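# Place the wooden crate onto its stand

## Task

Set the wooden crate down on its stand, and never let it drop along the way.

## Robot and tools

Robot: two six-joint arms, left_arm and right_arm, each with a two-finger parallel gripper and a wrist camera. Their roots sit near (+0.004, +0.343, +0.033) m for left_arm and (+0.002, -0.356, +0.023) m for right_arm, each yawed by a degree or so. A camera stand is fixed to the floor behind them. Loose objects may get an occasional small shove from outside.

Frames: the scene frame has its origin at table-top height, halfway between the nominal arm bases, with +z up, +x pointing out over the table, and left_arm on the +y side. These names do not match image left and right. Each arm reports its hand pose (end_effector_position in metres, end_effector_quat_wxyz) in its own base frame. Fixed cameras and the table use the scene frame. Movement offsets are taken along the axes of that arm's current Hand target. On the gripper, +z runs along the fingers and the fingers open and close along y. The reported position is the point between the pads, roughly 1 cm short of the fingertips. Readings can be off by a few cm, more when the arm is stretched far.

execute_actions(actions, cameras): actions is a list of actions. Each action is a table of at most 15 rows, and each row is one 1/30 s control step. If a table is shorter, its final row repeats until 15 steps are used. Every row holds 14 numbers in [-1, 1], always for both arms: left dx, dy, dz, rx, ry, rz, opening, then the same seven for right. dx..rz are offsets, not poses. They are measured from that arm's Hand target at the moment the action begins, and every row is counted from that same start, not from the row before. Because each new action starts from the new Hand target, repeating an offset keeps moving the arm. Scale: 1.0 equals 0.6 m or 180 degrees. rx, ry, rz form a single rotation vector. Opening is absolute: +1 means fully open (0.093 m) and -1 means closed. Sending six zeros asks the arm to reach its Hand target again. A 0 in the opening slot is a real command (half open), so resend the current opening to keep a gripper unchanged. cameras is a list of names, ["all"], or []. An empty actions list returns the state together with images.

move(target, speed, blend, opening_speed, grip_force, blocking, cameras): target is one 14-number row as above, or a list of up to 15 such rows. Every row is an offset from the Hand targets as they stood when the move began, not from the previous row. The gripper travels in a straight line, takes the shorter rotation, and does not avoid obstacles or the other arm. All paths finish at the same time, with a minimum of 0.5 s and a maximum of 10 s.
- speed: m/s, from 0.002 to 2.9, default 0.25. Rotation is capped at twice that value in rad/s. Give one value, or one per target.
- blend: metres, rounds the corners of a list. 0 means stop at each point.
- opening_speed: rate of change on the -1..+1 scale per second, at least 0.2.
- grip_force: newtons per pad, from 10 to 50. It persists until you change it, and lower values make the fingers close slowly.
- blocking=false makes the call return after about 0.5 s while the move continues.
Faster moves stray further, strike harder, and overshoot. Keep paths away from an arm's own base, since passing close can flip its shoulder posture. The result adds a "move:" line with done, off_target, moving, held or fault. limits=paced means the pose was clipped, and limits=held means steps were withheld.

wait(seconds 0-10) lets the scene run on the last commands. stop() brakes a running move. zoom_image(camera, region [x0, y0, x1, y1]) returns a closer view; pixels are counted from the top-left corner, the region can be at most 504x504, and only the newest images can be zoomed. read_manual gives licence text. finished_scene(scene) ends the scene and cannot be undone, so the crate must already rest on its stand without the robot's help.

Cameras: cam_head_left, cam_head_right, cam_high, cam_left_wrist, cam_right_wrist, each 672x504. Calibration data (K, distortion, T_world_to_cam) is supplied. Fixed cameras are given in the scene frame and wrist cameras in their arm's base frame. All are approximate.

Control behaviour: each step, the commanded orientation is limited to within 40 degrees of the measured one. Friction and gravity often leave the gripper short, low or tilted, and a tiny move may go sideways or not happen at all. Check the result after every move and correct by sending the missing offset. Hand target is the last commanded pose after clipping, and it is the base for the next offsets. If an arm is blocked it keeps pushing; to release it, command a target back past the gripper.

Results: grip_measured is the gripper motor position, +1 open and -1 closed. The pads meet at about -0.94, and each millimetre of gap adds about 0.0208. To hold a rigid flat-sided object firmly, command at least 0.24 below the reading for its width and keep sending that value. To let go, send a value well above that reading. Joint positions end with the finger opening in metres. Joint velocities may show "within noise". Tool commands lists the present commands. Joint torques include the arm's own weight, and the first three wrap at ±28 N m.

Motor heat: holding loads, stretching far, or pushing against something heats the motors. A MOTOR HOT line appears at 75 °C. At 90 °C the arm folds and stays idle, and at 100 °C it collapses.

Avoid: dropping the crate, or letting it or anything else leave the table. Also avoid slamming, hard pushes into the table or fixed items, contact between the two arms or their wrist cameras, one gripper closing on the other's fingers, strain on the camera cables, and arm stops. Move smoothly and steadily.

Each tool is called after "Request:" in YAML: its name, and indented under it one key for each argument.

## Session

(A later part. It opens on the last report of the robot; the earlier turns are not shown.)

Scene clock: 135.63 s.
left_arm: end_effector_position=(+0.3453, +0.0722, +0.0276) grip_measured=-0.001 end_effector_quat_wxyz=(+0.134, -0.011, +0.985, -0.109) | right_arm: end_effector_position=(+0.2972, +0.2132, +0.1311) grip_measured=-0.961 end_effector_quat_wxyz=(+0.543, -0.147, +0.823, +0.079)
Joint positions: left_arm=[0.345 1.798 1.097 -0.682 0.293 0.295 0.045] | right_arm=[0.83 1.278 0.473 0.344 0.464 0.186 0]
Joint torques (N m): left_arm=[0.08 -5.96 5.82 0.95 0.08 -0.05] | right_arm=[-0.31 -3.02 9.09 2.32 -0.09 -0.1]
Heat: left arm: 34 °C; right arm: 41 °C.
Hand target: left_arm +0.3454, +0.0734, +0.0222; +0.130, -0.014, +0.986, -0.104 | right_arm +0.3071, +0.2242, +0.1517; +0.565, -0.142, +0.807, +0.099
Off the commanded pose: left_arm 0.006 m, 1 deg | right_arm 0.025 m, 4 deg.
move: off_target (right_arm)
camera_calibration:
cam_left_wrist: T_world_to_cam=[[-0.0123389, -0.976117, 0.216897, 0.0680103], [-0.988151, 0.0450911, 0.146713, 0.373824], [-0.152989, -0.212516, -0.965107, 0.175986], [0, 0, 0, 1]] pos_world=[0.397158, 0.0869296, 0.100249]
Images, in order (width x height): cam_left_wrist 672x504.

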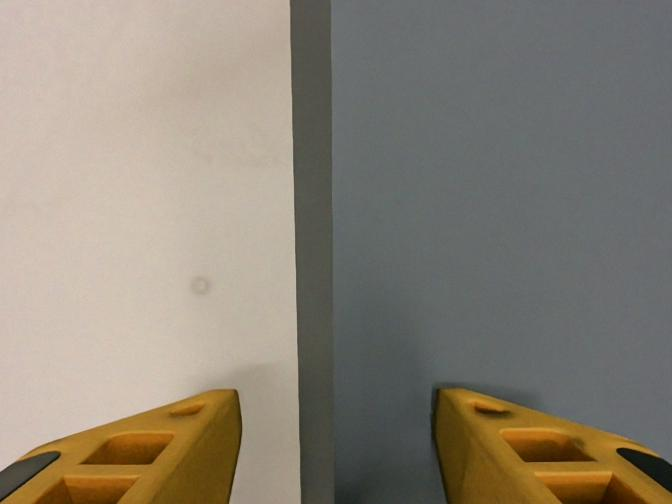

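Request:
move:
  target: [0,0,0,0,0,0,-1,0,0,0,0,0,0,-1]
  speed: 0.08
  opening_speed: 0.4
  cameras: ["cam_left_wrist"]

Scene clock: 141.30 s.
left_arm: end_effector_position=(+0.3453, +0.0703, +0.0278) grip_measured=-0.812 end_effector_quat_wxyz=(+0.134, -0.014, +0.984, -0.113) | right_arm: end_effector_position=(+0.2972, +0.2132, +0.1311) grip_measured=-0.961 end_effector_quat_wxyz=(+0.543, -0.147, +0.823, +0.079)
Joint positions: left_arm=[0.343 1.798 1.097 -0.684 0.301 0.286 0.006] | right_arm=[0.83 1.278 0.473 0.344 0.464 0.186 0]
Joint torques (N m): left_arm=[0.32 -6.04 5.79 0.95 0.07 0.02] | right_arm=[-0.32 -3.04 9.11 2.32 -0.09 -0.1]
Heat: left arm: 33 °C; right arm: 41 °C.
Hand target: left_arm +0.3455, +0.0733, +0.0222; +0.130, -0.014, +0.986, -0.104 | right_arm +0.3071, +0.2242, +0.1517; +0.565, -0.142, +0.807, +0.099
Off the commanded pose: left_arm 0.006 m, 1 deg | right_arm 0.025 m, 4 deg.
move: off_target (right_arm)
camera_calibration:
cam_left_wrist: T_world_to_cam=[[-0.00730948, -0.973965, 0.226581, 0.0639145], [-0.988214, 0.0416831, 0.147297, 0.374114], [-0.152906, -0.222833, -0.96279, 0.176525], [0, 0, 0, 1]] pos_world=[0.397163, 0.0859918, 0.100369]
Images, in order (width x height): cam_left_wrist 672x504.

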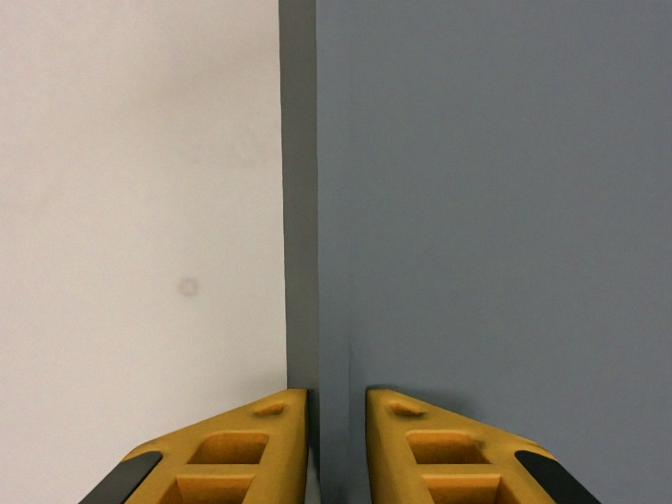

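Request:
move:
  target: [0,0,0,0,0,0,-1,0.1537,-0.2558,-0.0468,0,0,-0.2,-1]
  speed: 0.1
  cameras: ["cam_high","cam_head_right","cam_right_wrist","cam_head_left"]

Scene clock: 152.27 s.
left_arm: end_effector_position=(+0.3453, +0.0703, +0.0278) grip_measured=-0.828 end_effector_quat_wxyz=(+0.134, -0.014, +0.984, -0.114) | right_arm: end_effector_position=(+0.2960, +0.1082, +0.1744) grip_measured=-0.961 end_effector_quat_wxyz=(+0.701, -0.421, +0.572, -0.057)
Joint positions: left_arm=[0.343 1.798 1.097 -0.684 0.301 0.285 0.005] | right_arm=[0.128 1.061 0.096 0.954 -0.426 -0.72 0]
Joint torques (N m): left_arm=[0.38 -6.09 5.78 0.95 0.03 0.05] | right_arm=[-5.18 0.51 -0.54 -0.43 1.43 0]
Heat: left arm: 33 °C; right arm: 41 °C.
Hand target: left_arm +0.3454, +0.0733, +0.0222; +0.130, -0.014, +0.986, -0.104 | right_arm +0.3051, +0.0602, +0.0748; +0.568, -0.385, +0.723, -0.080
Off the commanded pose: left_arm 0.006 m, 1 deg | right_arm 0.111 m, 24 deg.
move: off_target (right_arm)
camera_calibration:
cam_right_wrist: T_world_to_cam=[[0.387308, -0.631752, 0.671478, -0.165536], [-0.0499674, -0.741636, -0.668939, 0.250811], [0.920595, 0.225533, -0.318809, -0.154255], [0, 0, 0, 1]] pos_world=[0.218652, 0.116223, 0.229754]
Images, in order (width x height): cam_head_left 672x504, cam_head_right 672x504, cam_high 672x504, cam_right_wrist 672x504.

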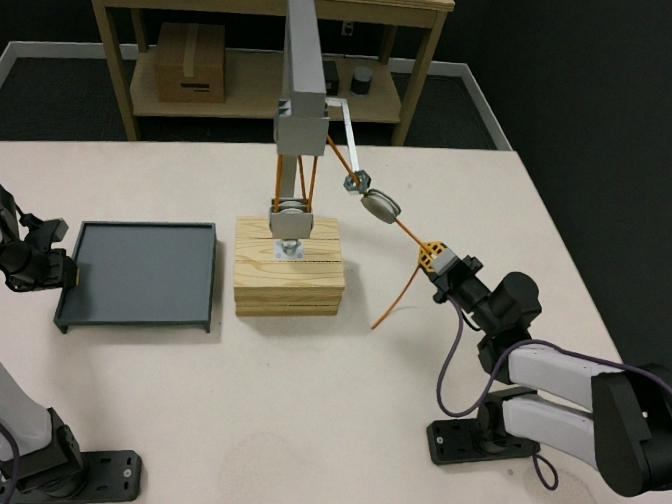

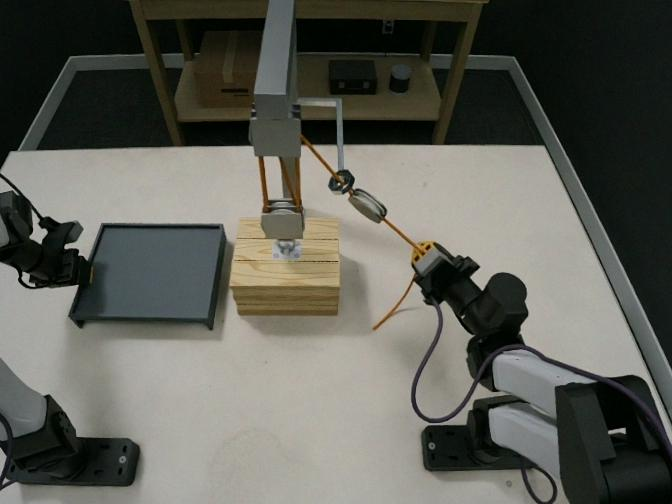

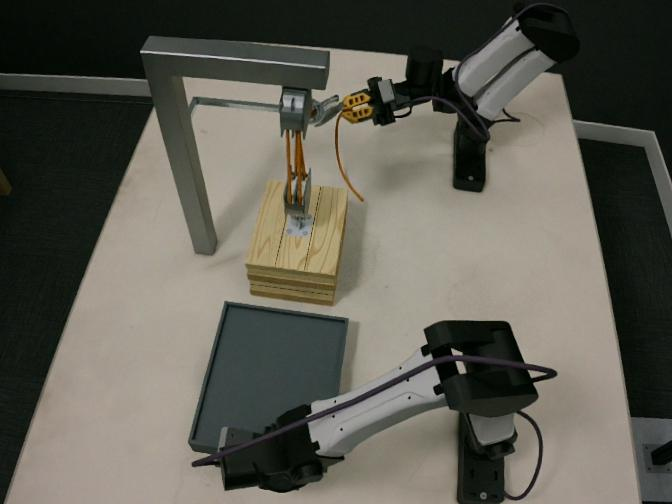

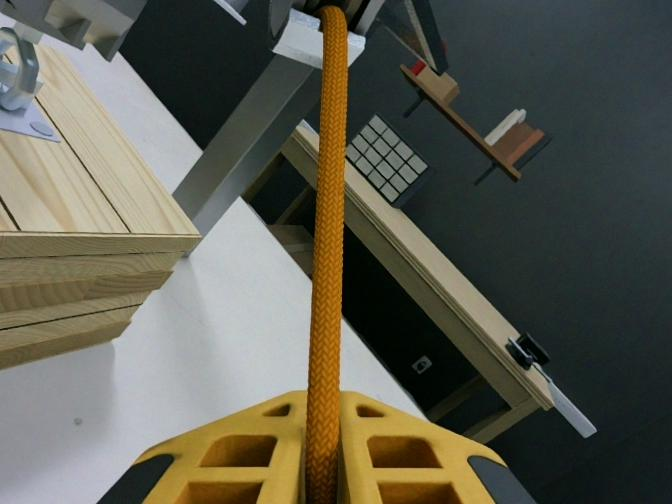

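Request:
move:
  target: [0,0,0,0,0,0,-1,0.238,-0.1175,-0.0463,0,0,0,-1]
  speed: 0.06
  cameras: ["cam_high","cam_head_right"]

Scene clock: 162.50 s.
left_arm: end_effector_position=(+0.3453, +0.0703, +0.0278) grip_measured=-0.828 end_effector_quat_wxyz=(+0.134, -0.014, +0.984, -0.114) | right_arm: end_effector_position=(+0.3030, -0.0878, +0.0138) grip_measured=-0.972 end_effector_quat_wxyz=(+0.564, -0.381, +0.728, -0.082)
Joint positions: left_arm=[0.343 1.798 1.097 -0.684 0.301 0.285 0.005] | right_arm=[-0.737 1.872 0.268 0.935 -0.968 -1.202 0]
Joint torques (N m): left_arm=[0.28 -5.93 5.91 0.88 0.06 0.03] | right_arm=[-0.32 -4.03 3.75 1.37 -0.61 -0.05]
Heat: left arm: 33 °C; right arm: 39 °C.
Hand target: left_arm +0.3454, +0.0733, +0.0222; +0.130, -0.014, +0.986, -0.104 | right_arm +0.3050, -0.0900, +0.0149; +0.568, -0.385, +0.723, -0.080
Off the commanded pose: left_arm 0.006 m, 1 deg | right_arm 0.003 m, 1 deg.
move: done
Images, in order (width x height): cam_head_right 672x504, cam_high 672x504.

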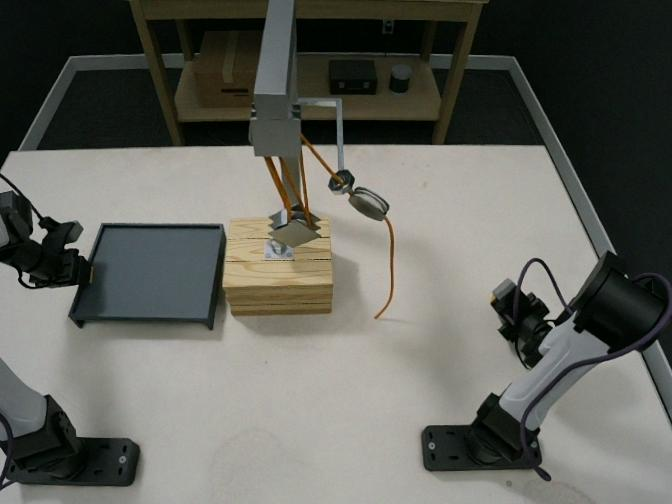

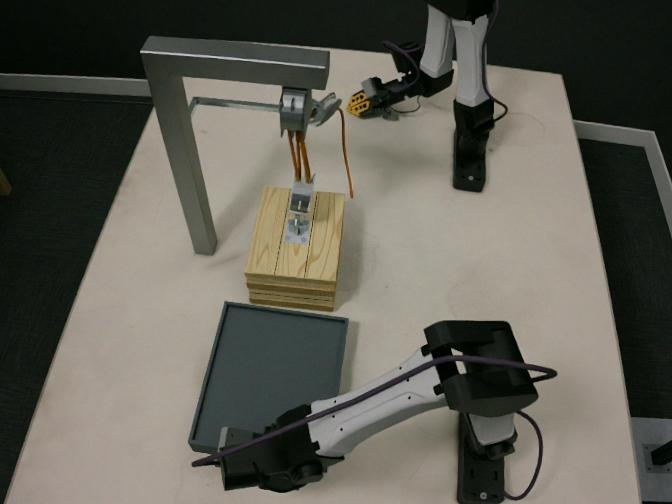

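Request:
move:
  target: [0,0,0,0,0,0,-1,-0.413,0.1805,-0.13,0,0,0.2,0.1]
  speed: 0.25
  cameras: ["cam_high","cam_head_right","cam_right_wrist","cam_head_left"]

Request:
zoom_image:
  camera: "cam_high"
  region: [200, 60, 440, 320]

Request:
zoom_image:
  camera: "cam_head_left"
  region: [220, 80, 460, 340]

Scene clock: 184.93 s.
left_arm: end_effector_position=(+0.3453, +0.0703, +0.0278) grip_measured=-0.828 end_effector_quat_wxyz=(+0.134, -0.014, +0.984, -0.114) | right_arm: end_effector_position=(+0.1991, +0.1196, +0.1557) grip_measured=+0.098 end_effector_quat_wxyz=(+0.556, -0.155, +0.811, +0.092)
Joint positions: left_arm=[0.343 1.798 1.097 -0.684 0.301 0.285 0.005] | right_arm=[0.899 0.318 0.284 -0.395 0.504 0.193 0.05]
Joint torques (N m): left_arm=[0.28 -6.08 5.67 0.9 0.04 0.09] | right_arm=[0.98 2.25 9.74 1.86 0.27 0.2]
Heat: left arm: 33 °C; right arm: 38 °C.
Hand target: left_arm +0.3454, +0.0733, +0.0222; +0.130, -0.014, +0.986, -0.104 | right_arm +0.2004, +0.1202, +0.1698; +0.565, -0.143, +0.807, +0.099
Off the commanded pose: left_arm 0.006 m, 1 deg | right_arm 0.014 m, 2 deg.
move: off_target (right_arm)
camera_calibration:
cam_right_wrist: T_world_to_cam=[[0.352609, -0.934709, 0.0445588, 0.0324439], [-0.668692, -0.284996, -0.686752, 0.313283], [0.654612, 0.212359, -0.725525, 0.0443111], [0, 0, 0, 1]] pos_world=[0.169043, 0.1102, 0.245851]
Images, in order (width x height): cam_head_left 672x504, cam_head_right 672x504, cam_high 672x504, cam_right_wrist 672x504.

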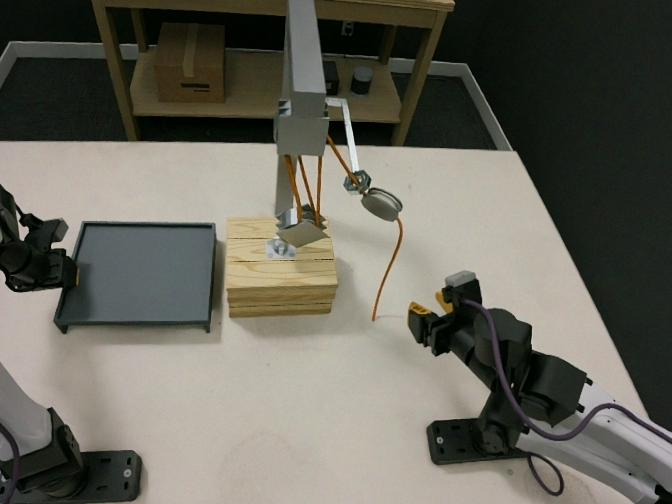

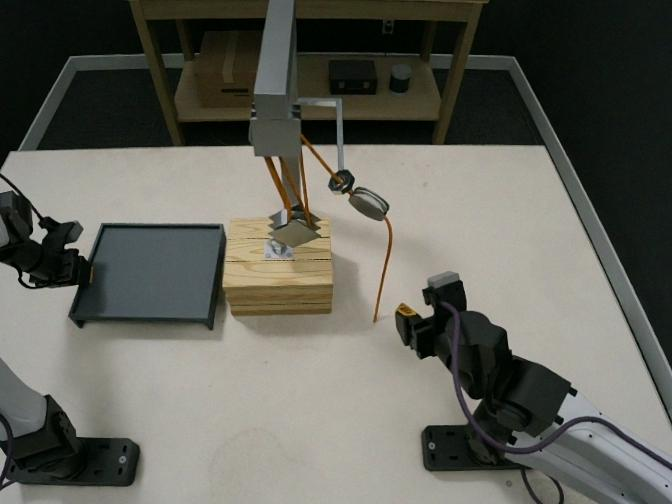

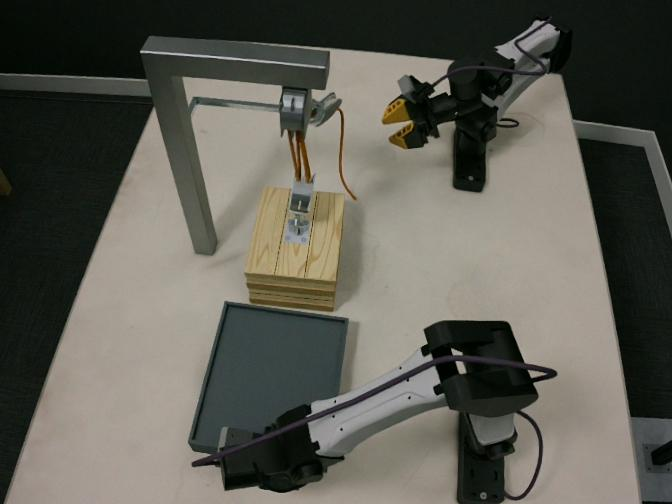

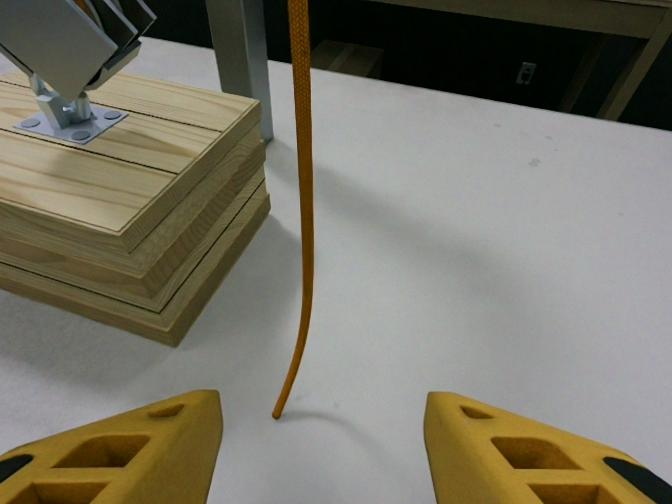

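Scaled by 1.938 from the camera's 672x504 image, which has a finer 960x720 frame.

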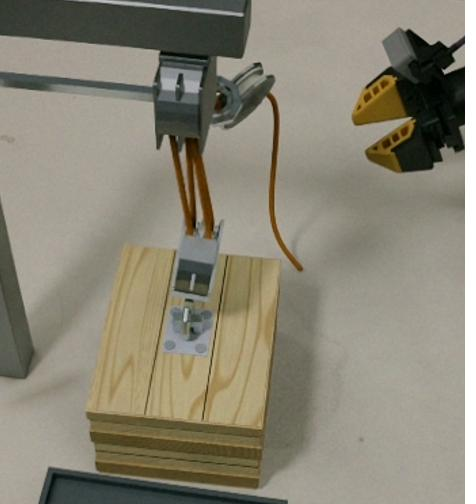

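Scaled by 1.938 from the camera's 672x504 image, which has a finer 960x720 frame.

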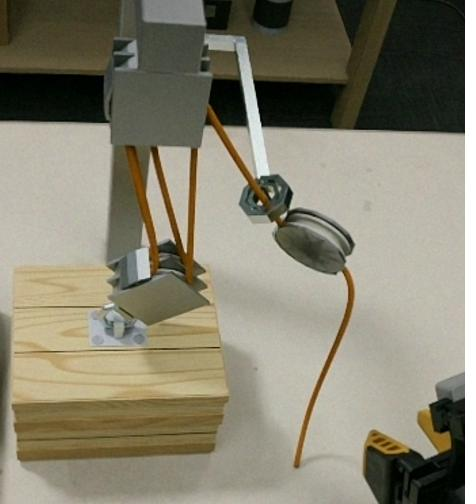

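Request:
move:
  target:
    - [0,0,0,0,0,0,-1,-0.055,0.033,0.09,-0.0275,-0.1114,-0.0043,0.1]
    - [0,0,0,0,0,0,-1,-0.0868,0.0483,0.19,-0.0275,-0.1114,-0.0043,0.1]
  speed: 0.12
  blend: 0.02
  cameras: ["cam_high","cam_head_right","cam_right_wrist"]

Request:
zoom_image:
  camera: "cam_high"
  region: [270, 60, 420, 210]

Request:
zoom_image:
  camera: "cam_head_right"
  region: [300, 160, 460, 300]

Scene clock: 202.73 s.
left_arm: end_effector_position=(+0.3453, +0.0703, +0.0278) grip_measured=-0.828 end_effector_quat_wxyz=(+0.134, -0.014, +0.984, -0.114) | right_arm: end_effector_position=(+0.3021, +0.1859, +0.1682) grip_measured=+0.098 end_effector_quat_wxyz=(+0.680, -0.150, +0.702, +0.148)
Joint positions: left_arm=[0.343 1.798 1.097 -0.684 0.301 0.285 0.005] | right_arm=[0.664 1.311 0.201 1.076 0.238 0.012 0.05]
Joint torques (N m): left_arm=[0.31 -6.05 5.82 0.88 0.1 0.08] | right_arm=[-0.43 -2.18 7.58 2.14 -0.21 -0.08]
Heat: left arm: 33 °C; right arm: 43 °C.
Hand target: left_arm +0.3454, +0.0733, +0.0222; +0.130, -0.014, +0.986, -0.104 | right_arm +0.3078, +0.1903, +0.1798; +0.691, -0.153, +0.690, +0.153
Off the commanded pose: left_arm 0.006 m, 1 deg | right_arm 0.014 m, 2 deg.
move: off_target (right_arm)
camera_calibration:
cam_right_wrist: T_world_to_cam=[[0.405183, -0.914095, 0.0160355, 0.0426519], [-0.409946, -0.197335, -0.890507, 0.349383], [0.817172, 0.354245, -0.454687, -0.149197], [0, 0, 0, 1]] pos_world=[0.247866, 0.160785, 0.242606]
Images, in order (width x height): cam_head_right 672x504, cam_high 672x504, cam_right_wrist 672x504.

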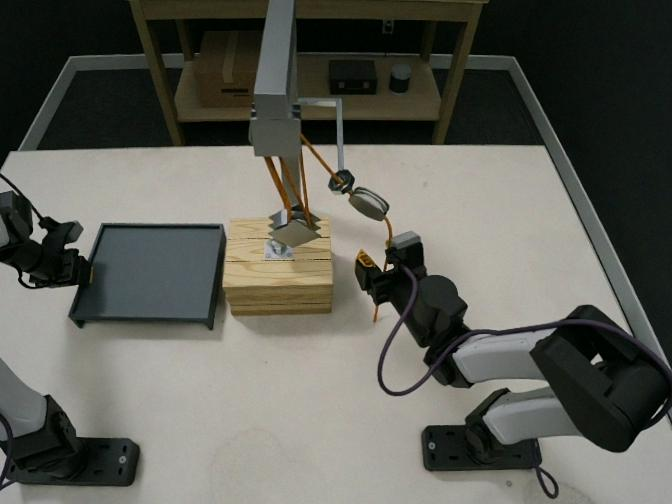

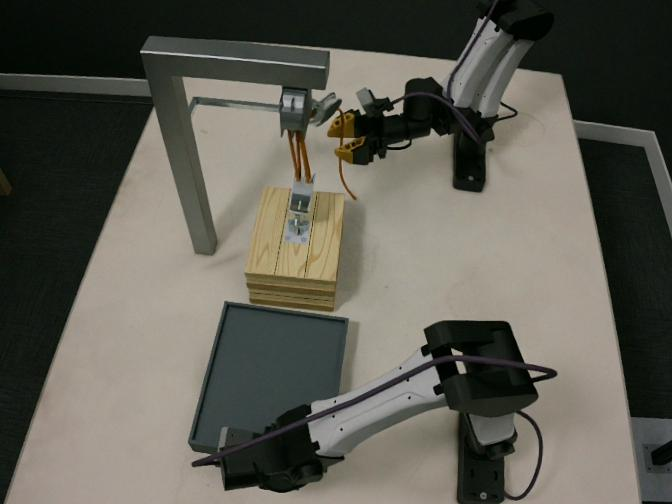

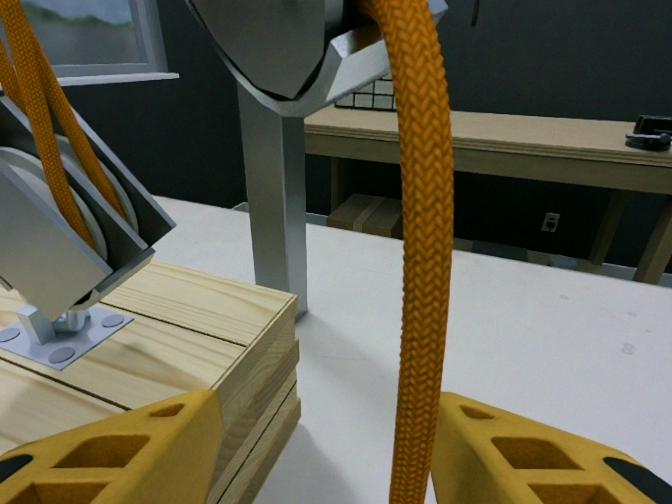

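Scaled by 3.360 from the camera's 672x504 image, which has a finer 960x720 frame.

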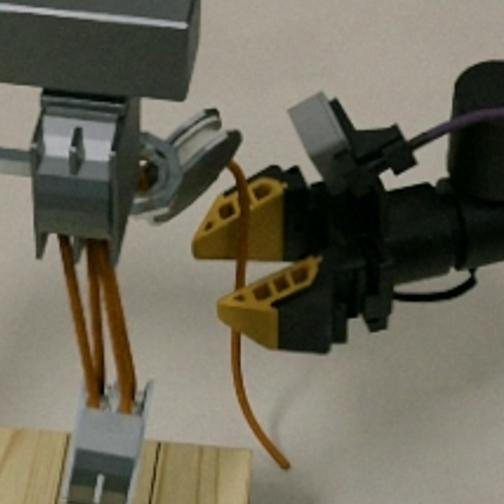

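Scaled by 3.150 from the camera's 672x504 image, which has a finer 960x720 frame.

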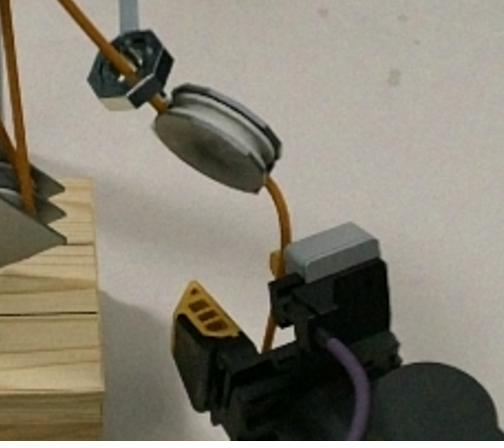

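Request:
move:
  target: [0,0,0,0,0,0,-1,0,0,0,0,0,0,-1]
  cameras: []

Request:
move:
  target:
    - [0,0,0,0,0,0,-1,0.083,-0.136,-0.063,0.109,-0.045,0.253,-1]
    - [0,0,0,0,0,0,-1,0.15,-0.287,-0.134,0.218,-0.089,0.506,-1]
  speed: 0.1
  blend: [0.03,0]
  cameras: ["cam_high","cam_head_right","cam_right_wrist"]

Request:
zoom_image:
  camera: "cam_head_right"
  region: [300, 160, 560, 360]

Request:
zoom_image:
  camera: "cam_high"
  region: [200, 60, 440, 320]

Scene clock: 213.60 s.
left_arm: end_effector_position=(+0.3453, +0.0703, +0.0278) grip_measured=-0.828 end_effector_quat_wxyz=(+0.134, -0.014, +0.984, -0.114) | right_arm: end_effector_position=(+0.3021, +0.1859, +0.1683) grip_measured=-0.955 end_effector_quat_wxyz=(+0.680, -0.150, +0.702, +0.148)
Joint positions: left_arm=[0.343 1.798 1.097 -0.684 0.301 0.285 0.005] | right_arm=[0.664 1.311 0.201 1.077 0.238 0.012 0]
Joint torques (N m): left_arm=[0.51 -5.94 5.87 0.91 0.08 -0.04] | right_arm=[-0.42 -2.13 7.61 2.14 -0.2 -0.08]
Heat: left arm: 33 °C; right arm: 43 °C.
Hand target: left_arm +0.3454, +0.0733, +0.0222; +0.130, -0.014, +0.986, -0.104 | right_arm +0.3078, +0.1902, +0.1798; +0.691, -0.153, +0.690, +0.153
Off the commanded pose: left_arm 0.006 m, 1 deg | right_arm 0.014 m, 2 deg.
move: off_target (right_arm)
No camera images: "cameras" was empty.

Scene clock: 223.30 s.
left_arm: end_effector_position=(+0.3453, +0.0703, +0.0278) grip_measured=-0.828 end_effector_quat_wxyz=(+0.134, -0.014, +0.984, -0.114) | right_arm: end_effector_position=(+0.3183, +0.0604, +0.1507) grip_measured=-0.961 end_effector_quat_wxyz=(+0.463, +0.490, +0.517, +0.527)
Joint positions: left_arm=[0.343 1.798 1.097 -0.684 0.301 0.285 0.005] | right_arm=[0.291 1.297 0.049 1.234 0.199 1.611 0]
Joint torques (N m): left_arm=[0.47 -6.13 5.83 0.97 0.04 0.07] | right_arm=[-4.7 -0.9 2.5 0.22 1.93 0.41]
Heat: left arm: 33 °C; right arm: 41 °C.
Hand target: left_arm +0.3454, +0.0733, +0.0222; +0.130, -0.014, +0.986, -0.104 | right_arm +0.3077, +0.0003, +0.0896; +0.465, +0.610, +0.509, +0.391
Off the commanded pose: left_arm 0.006 m, 1 deg | right_arm 0.086 m, 21 deg.
move: off_target (right_arm)
camera_calibration:
cam_right_wrist: T_world_to_cam=[[-0.0252521, 0.0146794, -0.999573, 0.155661], [-0.506677, 0.86176, 0.0254556, 0.144469], [0.861766, 0.507104, -0.0143235, -0.215707], [0, 0, 0, 1]] pos_world=[0.263019, -0.0173967, 0.148828]
Images, in order (width x height): cam_head_right 672x504, cam_high 672x504, cam_right_wrist 672x504.

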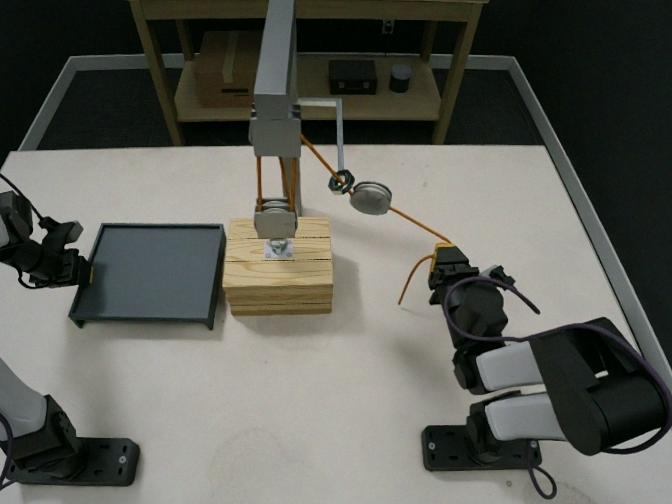

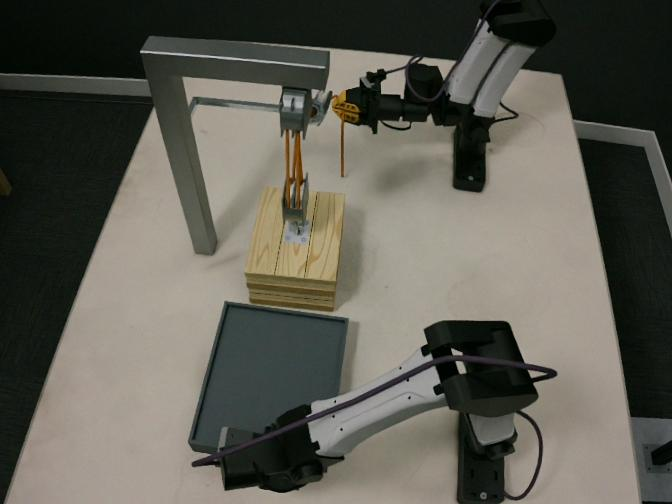

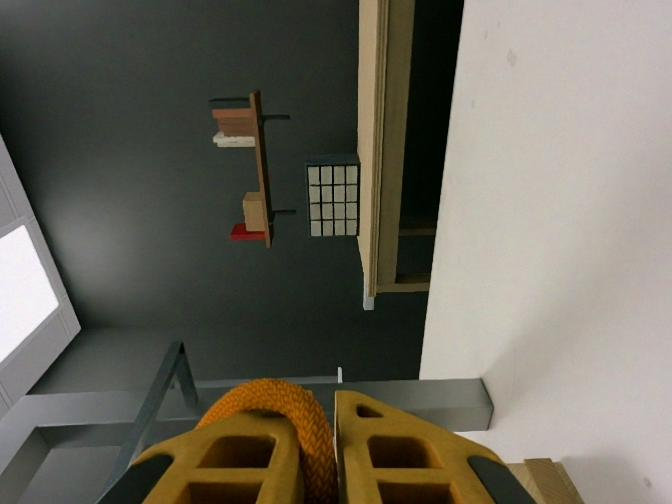

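Scaled by 1.938 from the camera's 672x504 image, which has a finer 960x720 frame.

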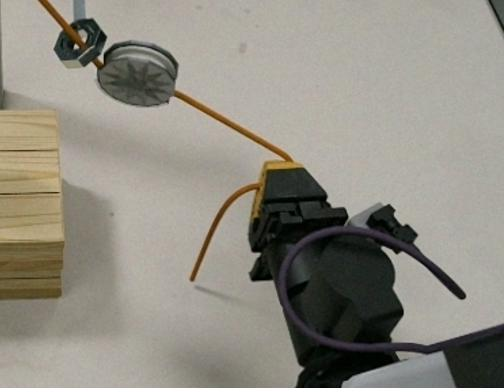

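Scaled by 1.938 from the camera's 672x504 image, which has a finer 960x720 frame.

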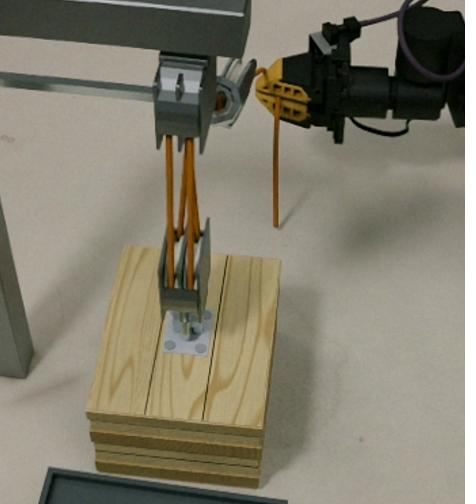

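Request:
move:
  target: [0,0,0,0,0,0,-1,-0.131,-0.026,0.031,0,0,0,-1]
  speed: 0.05
  cameras: ["cam_high","cam_head_right"]

Scene clock: 229.37 s.
left_arm: end_effector_position=(+0.3453, +0.0703, +0.0278) grip_measured=-0.828 end_effector_quat_wxyz=(+0.134, -0.014, +0.984, -0.114) | right_arm: end_effector_position=(+0.3038, -0.0779, +0.0649) grip_measured=-0.971 end_effector_quat_wxyz=(+0.458, +0.610, +0.518, +0.387)
Joint positions: left_arm=[0.343 1.798 1.097 -0.684 0.301 0.285 0.005] | right_arm=[-0.342 1.565 0.01 1.266 -0.17 1.519 0]
Joint torques (N m): left_arm=[0.54 -5.98 5.81 0.92 0.08 0.09] | right_arm=[1.03 -2.22 3.9 2.21 0.13 0.11]
Heat: left arm: 33 °C; right arm: 40 °C.
Hand target: left_arm +0.3454, +0.0733, +0.0222; +0.130, -0.014, +0.986, -0.104 | right_arm +0.3076, -0.0795, +0.0695; +0.465, +0.609, +0.509, +0.391
Off the commanded pose: left_arm 0.006 m, 1 deg | right_arm 0.006 m, 1 deg.
move: done; limits=paced
Images, in order (width x height): cam_head_right 672x504, cam_high 672x504.

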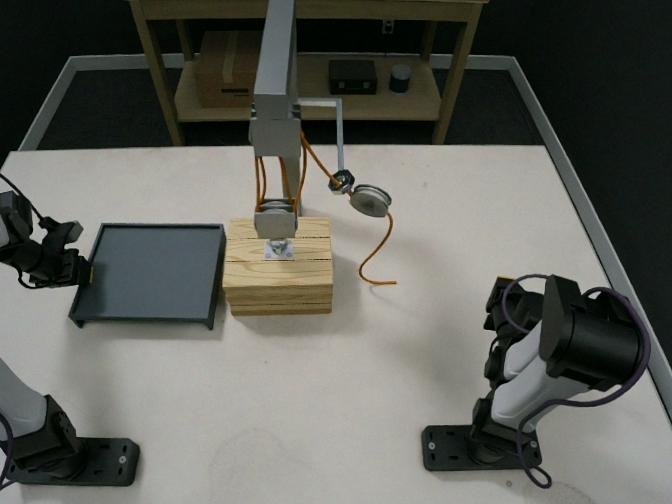

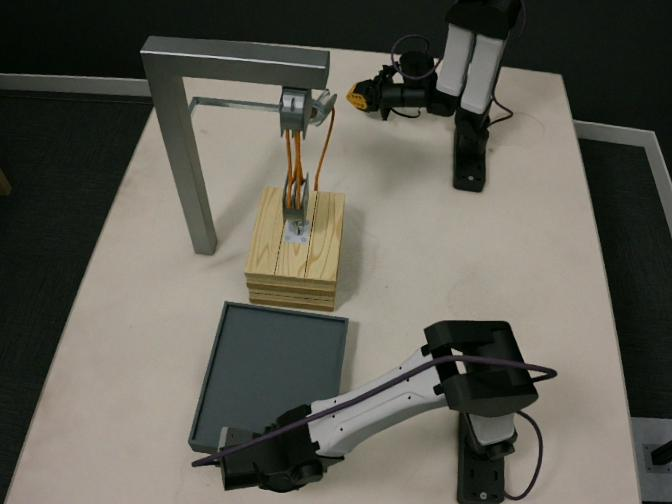

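Request:
move:
  target: [0,0,0,0,0,0,-1,0.28,0.069,-0.259,-0.107,0.149,-0.54,0.3]
  speed: 0.25
  cameras: ["cam_high","cam_head_right","cam_right_wrist","cam_head_left"]

Request:
zoom_image:
  camera: "cam_high"
  region: [200, 60, 440, 320]

Request:
zoom_image:
  camera: "cam_head_left"
  region: [220, 80, 460, 340]

Scene clock: 247.97 s.
left_arm: end_effector_position=(+0.3453, +0.0703, +0.0278) grip_measured=-0.828 end_effector_quat_wxyz=(+0.134, -0.014, +0.984, -0.114) | right_arm: end_effector_position=(+0.1996, +0.1102, +0.1375) grip_measured=+0.298 end_effector_quat_wxyz=(+0.557, -0.143, +0.812, +0.102)
Joint positions: left_arm=[0.343 1.798 1.097 -0.684 0.301 0.285 0.005] | right_arm=[0.816 0.22 0.204 -0.391 0.428 0.183 0.06]
Joint torques (N m): left_arm=[0.4 -5.91 5.91 0.92 0.03 0.08] | right_arm=[1.01 2.43 9.66 1.87 0.27 -0.08]
Heat: left arm: 33 °C; right arm: 39 °C.
Hand target: left_arm +0.3454, +0.0733, +0.0222; +0.130, -0.014, +0.986, -0.104 | right_arm +0.2001, +0.1102, +0.1505; +0.565, -0.143, +0.806, +0.099
Off the commanded pose: left_arm 0.006 m, 1 deg | right_arm 0.013 m, 1 deg.
move: off_target (right_arm)
camera_calibration:
cam_right_wrist: T_world_to_cam=[[0.344069, -0.938802, 0.0163652, 0.0303112], [-0.674808, -0.25936, -0.690918, 0.297325], [0.652879, 0.22668, -0.722748, 0.0311833], [0, 0, 0, 1]] pos_world=[0.169849, 0.0985016, 0.227469]
Images, in order (width x height): cam_head_left 672x504, cam_head_right 672x504, cam_high 672x504, cam_right_wrist 672x504.

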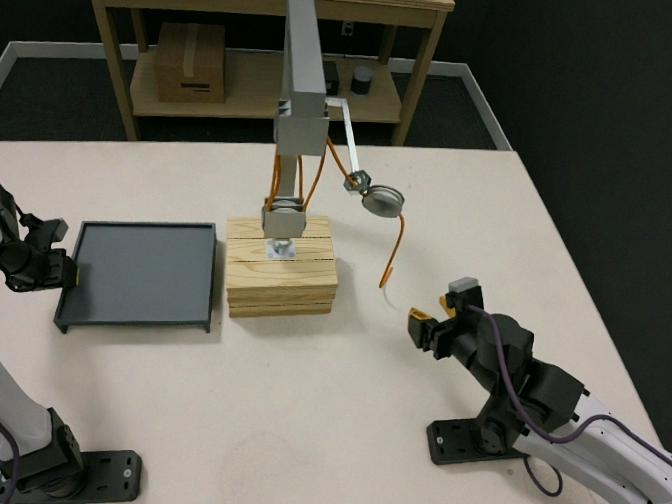

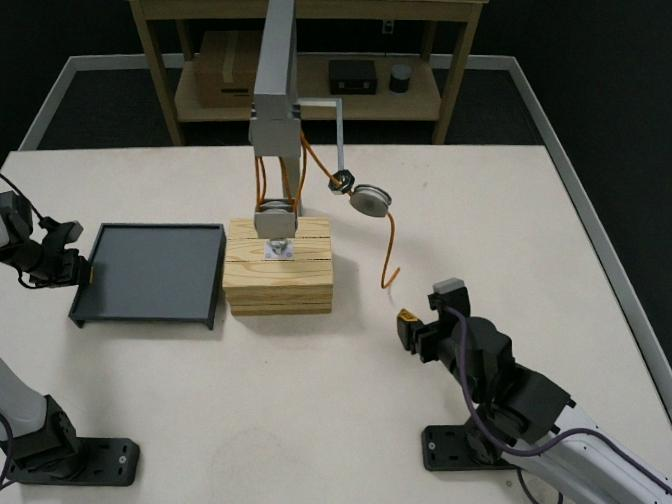

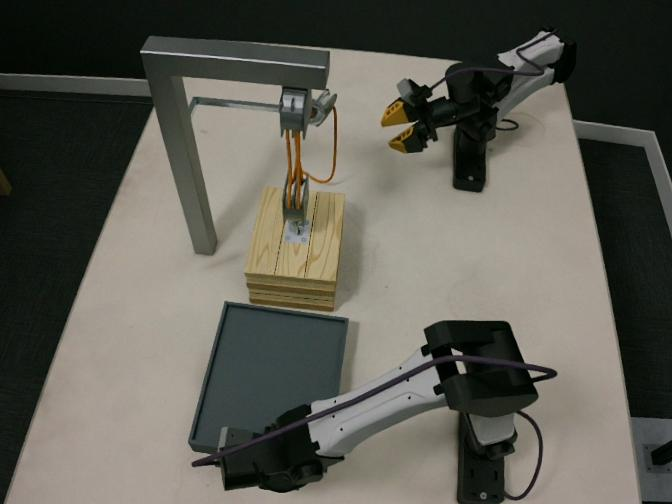

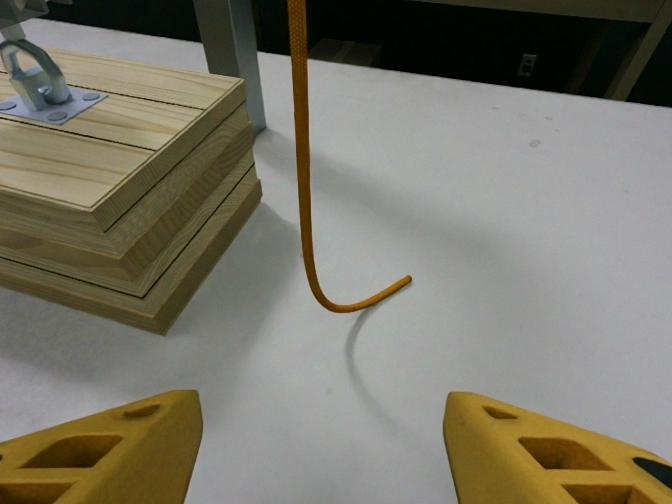

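Scaled by 1.938 from the camera's 672x504 image, which has a finer 960x720 frame.

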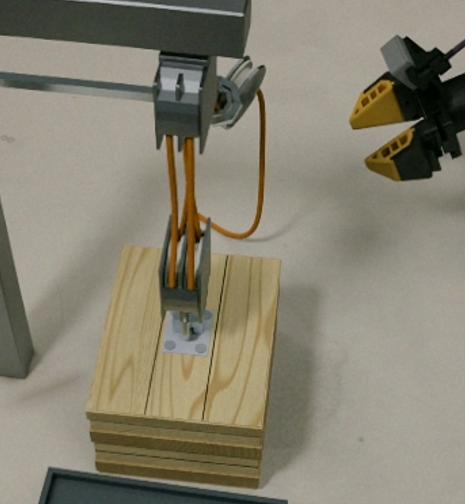

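Scaled by 1.938 from the camera's 672x504 image, which has a finer 960x720 frame.

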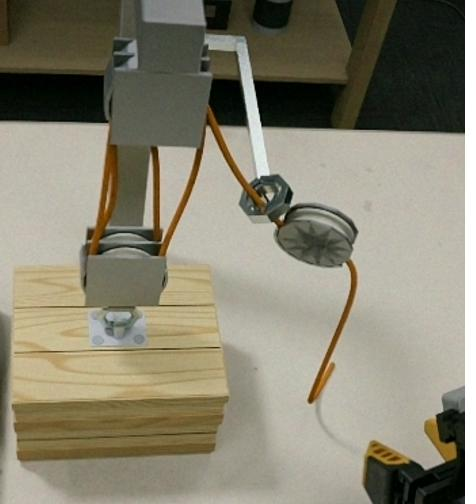

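Request:
move:
  target:
    - [0,0,0,0,0,0,-1,-0.055,0.027,0.1,-0.0275,-0.1114,-0.0043,0.1]
    - [0,0,0,0,0,0,-1,-0.095,0.0447,0.239,-0.0275,-0.1114,-0.0043,0.1]
  speed: 0.12
  blend: 0.02
  cameras: ["cam_high","cam_head_right","cam_right_wrist"]

Request:
zoom_image:
  camera: "cam_high"
  region: [270, 60, 420, 210]

Request:
zoom_image:
  camera: "cam_head_right"
  region: [300, 160, 460, 300]

Scene clock: 257.43 s.
left_arm: end_effector_position=(+0.3453, +0.0703, +0.0278) grip_measured=-0.828 end_effector_quat_wxyz=(+0.134, -0.014, +0.984, -0.114) | right_arm: end_effector_position=(+0.3301, +0.1850, +0.1472) grip_measured=+0.102 end_effector_quat_wxyz=(+0.682, -0.150, +0.700, +0.150)
Joint positions: left_arm=[0.343 1.798 1.097 -0.684 0.301 0.285 0.005] | right_arm=[0.577 1.576 0.242 1.309 0.15 0.01 0.05]
Joint torques (N m): left_arm=[0.35 -6 5.85 0.94 0.02 0.03] | right_arm=[-0.46 -3.28 6.23 2.17 -0.22 -0.09]
Heat: left arm: 33 °C; right arm: 39 °C.
Hand target: left_arm +0.3454, +0.0733, +0.0222; +0.130, -0.014, +0.986, -0.104 | right_arm +0.3358, +0.1884, +0.1550; +0.691, -0.154, +0.690, +0.153
Off the commanded pose: left_arm 0.006 m, 1 deg | right_arm 0.010 m, 2 deg.
move: done
camera_calibration:
cam_right_wrist: T_world_to_cam=[[0.406479, -0.913559, 0.0136018, 0.030718], [-0.405155, -0.193573, -0.89352, 0.340125], [0.818917, 0.357686, -0.448816, -0.183349], [0, 0, 0, 1]] pos_world=[0.275465, 0.159483, 0.221201]
Images, in order (width x height): cam_head_right 672x504, cam_high 672x504, cam_right_wrist 672x504.

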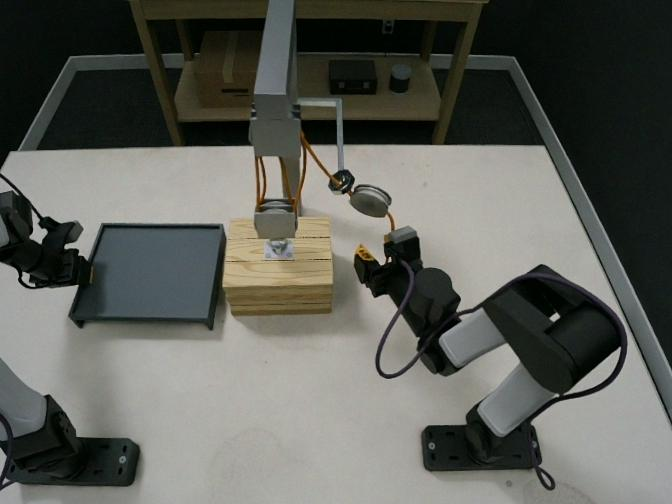

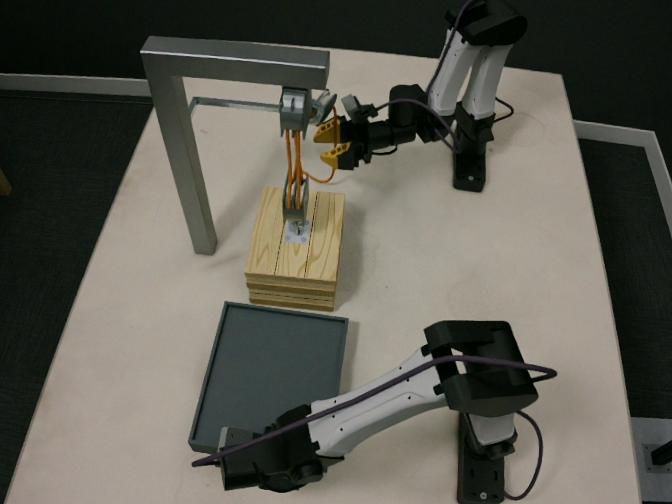

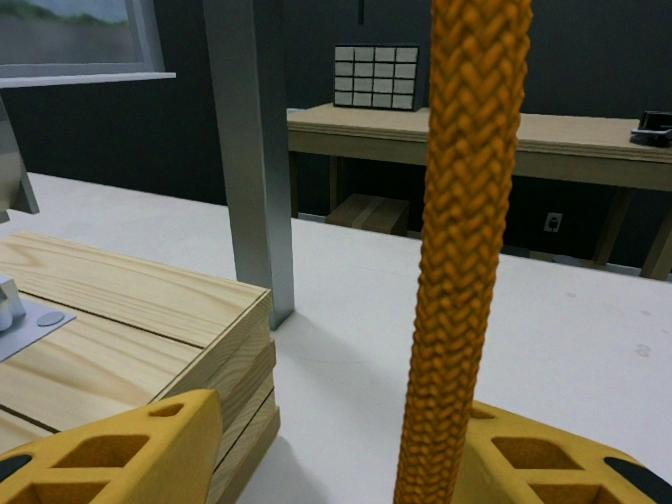

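Scaled by 3.360 from the camera's 672x504 image, which has a finer 960x720 frame.

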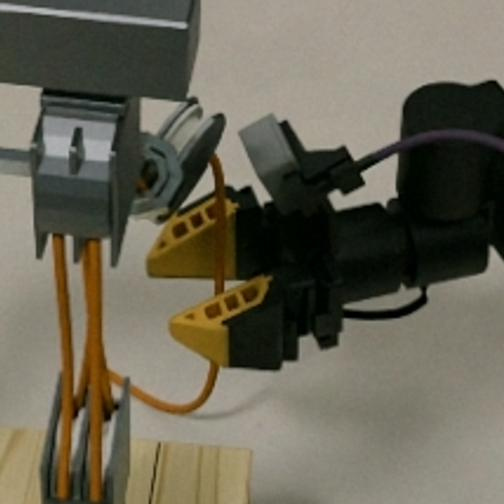

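Scaled by 3.150 from the camera's 672x504 image, which has a finer 960x720 frame.

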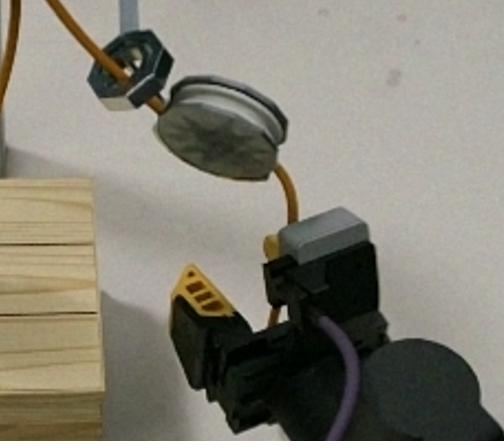

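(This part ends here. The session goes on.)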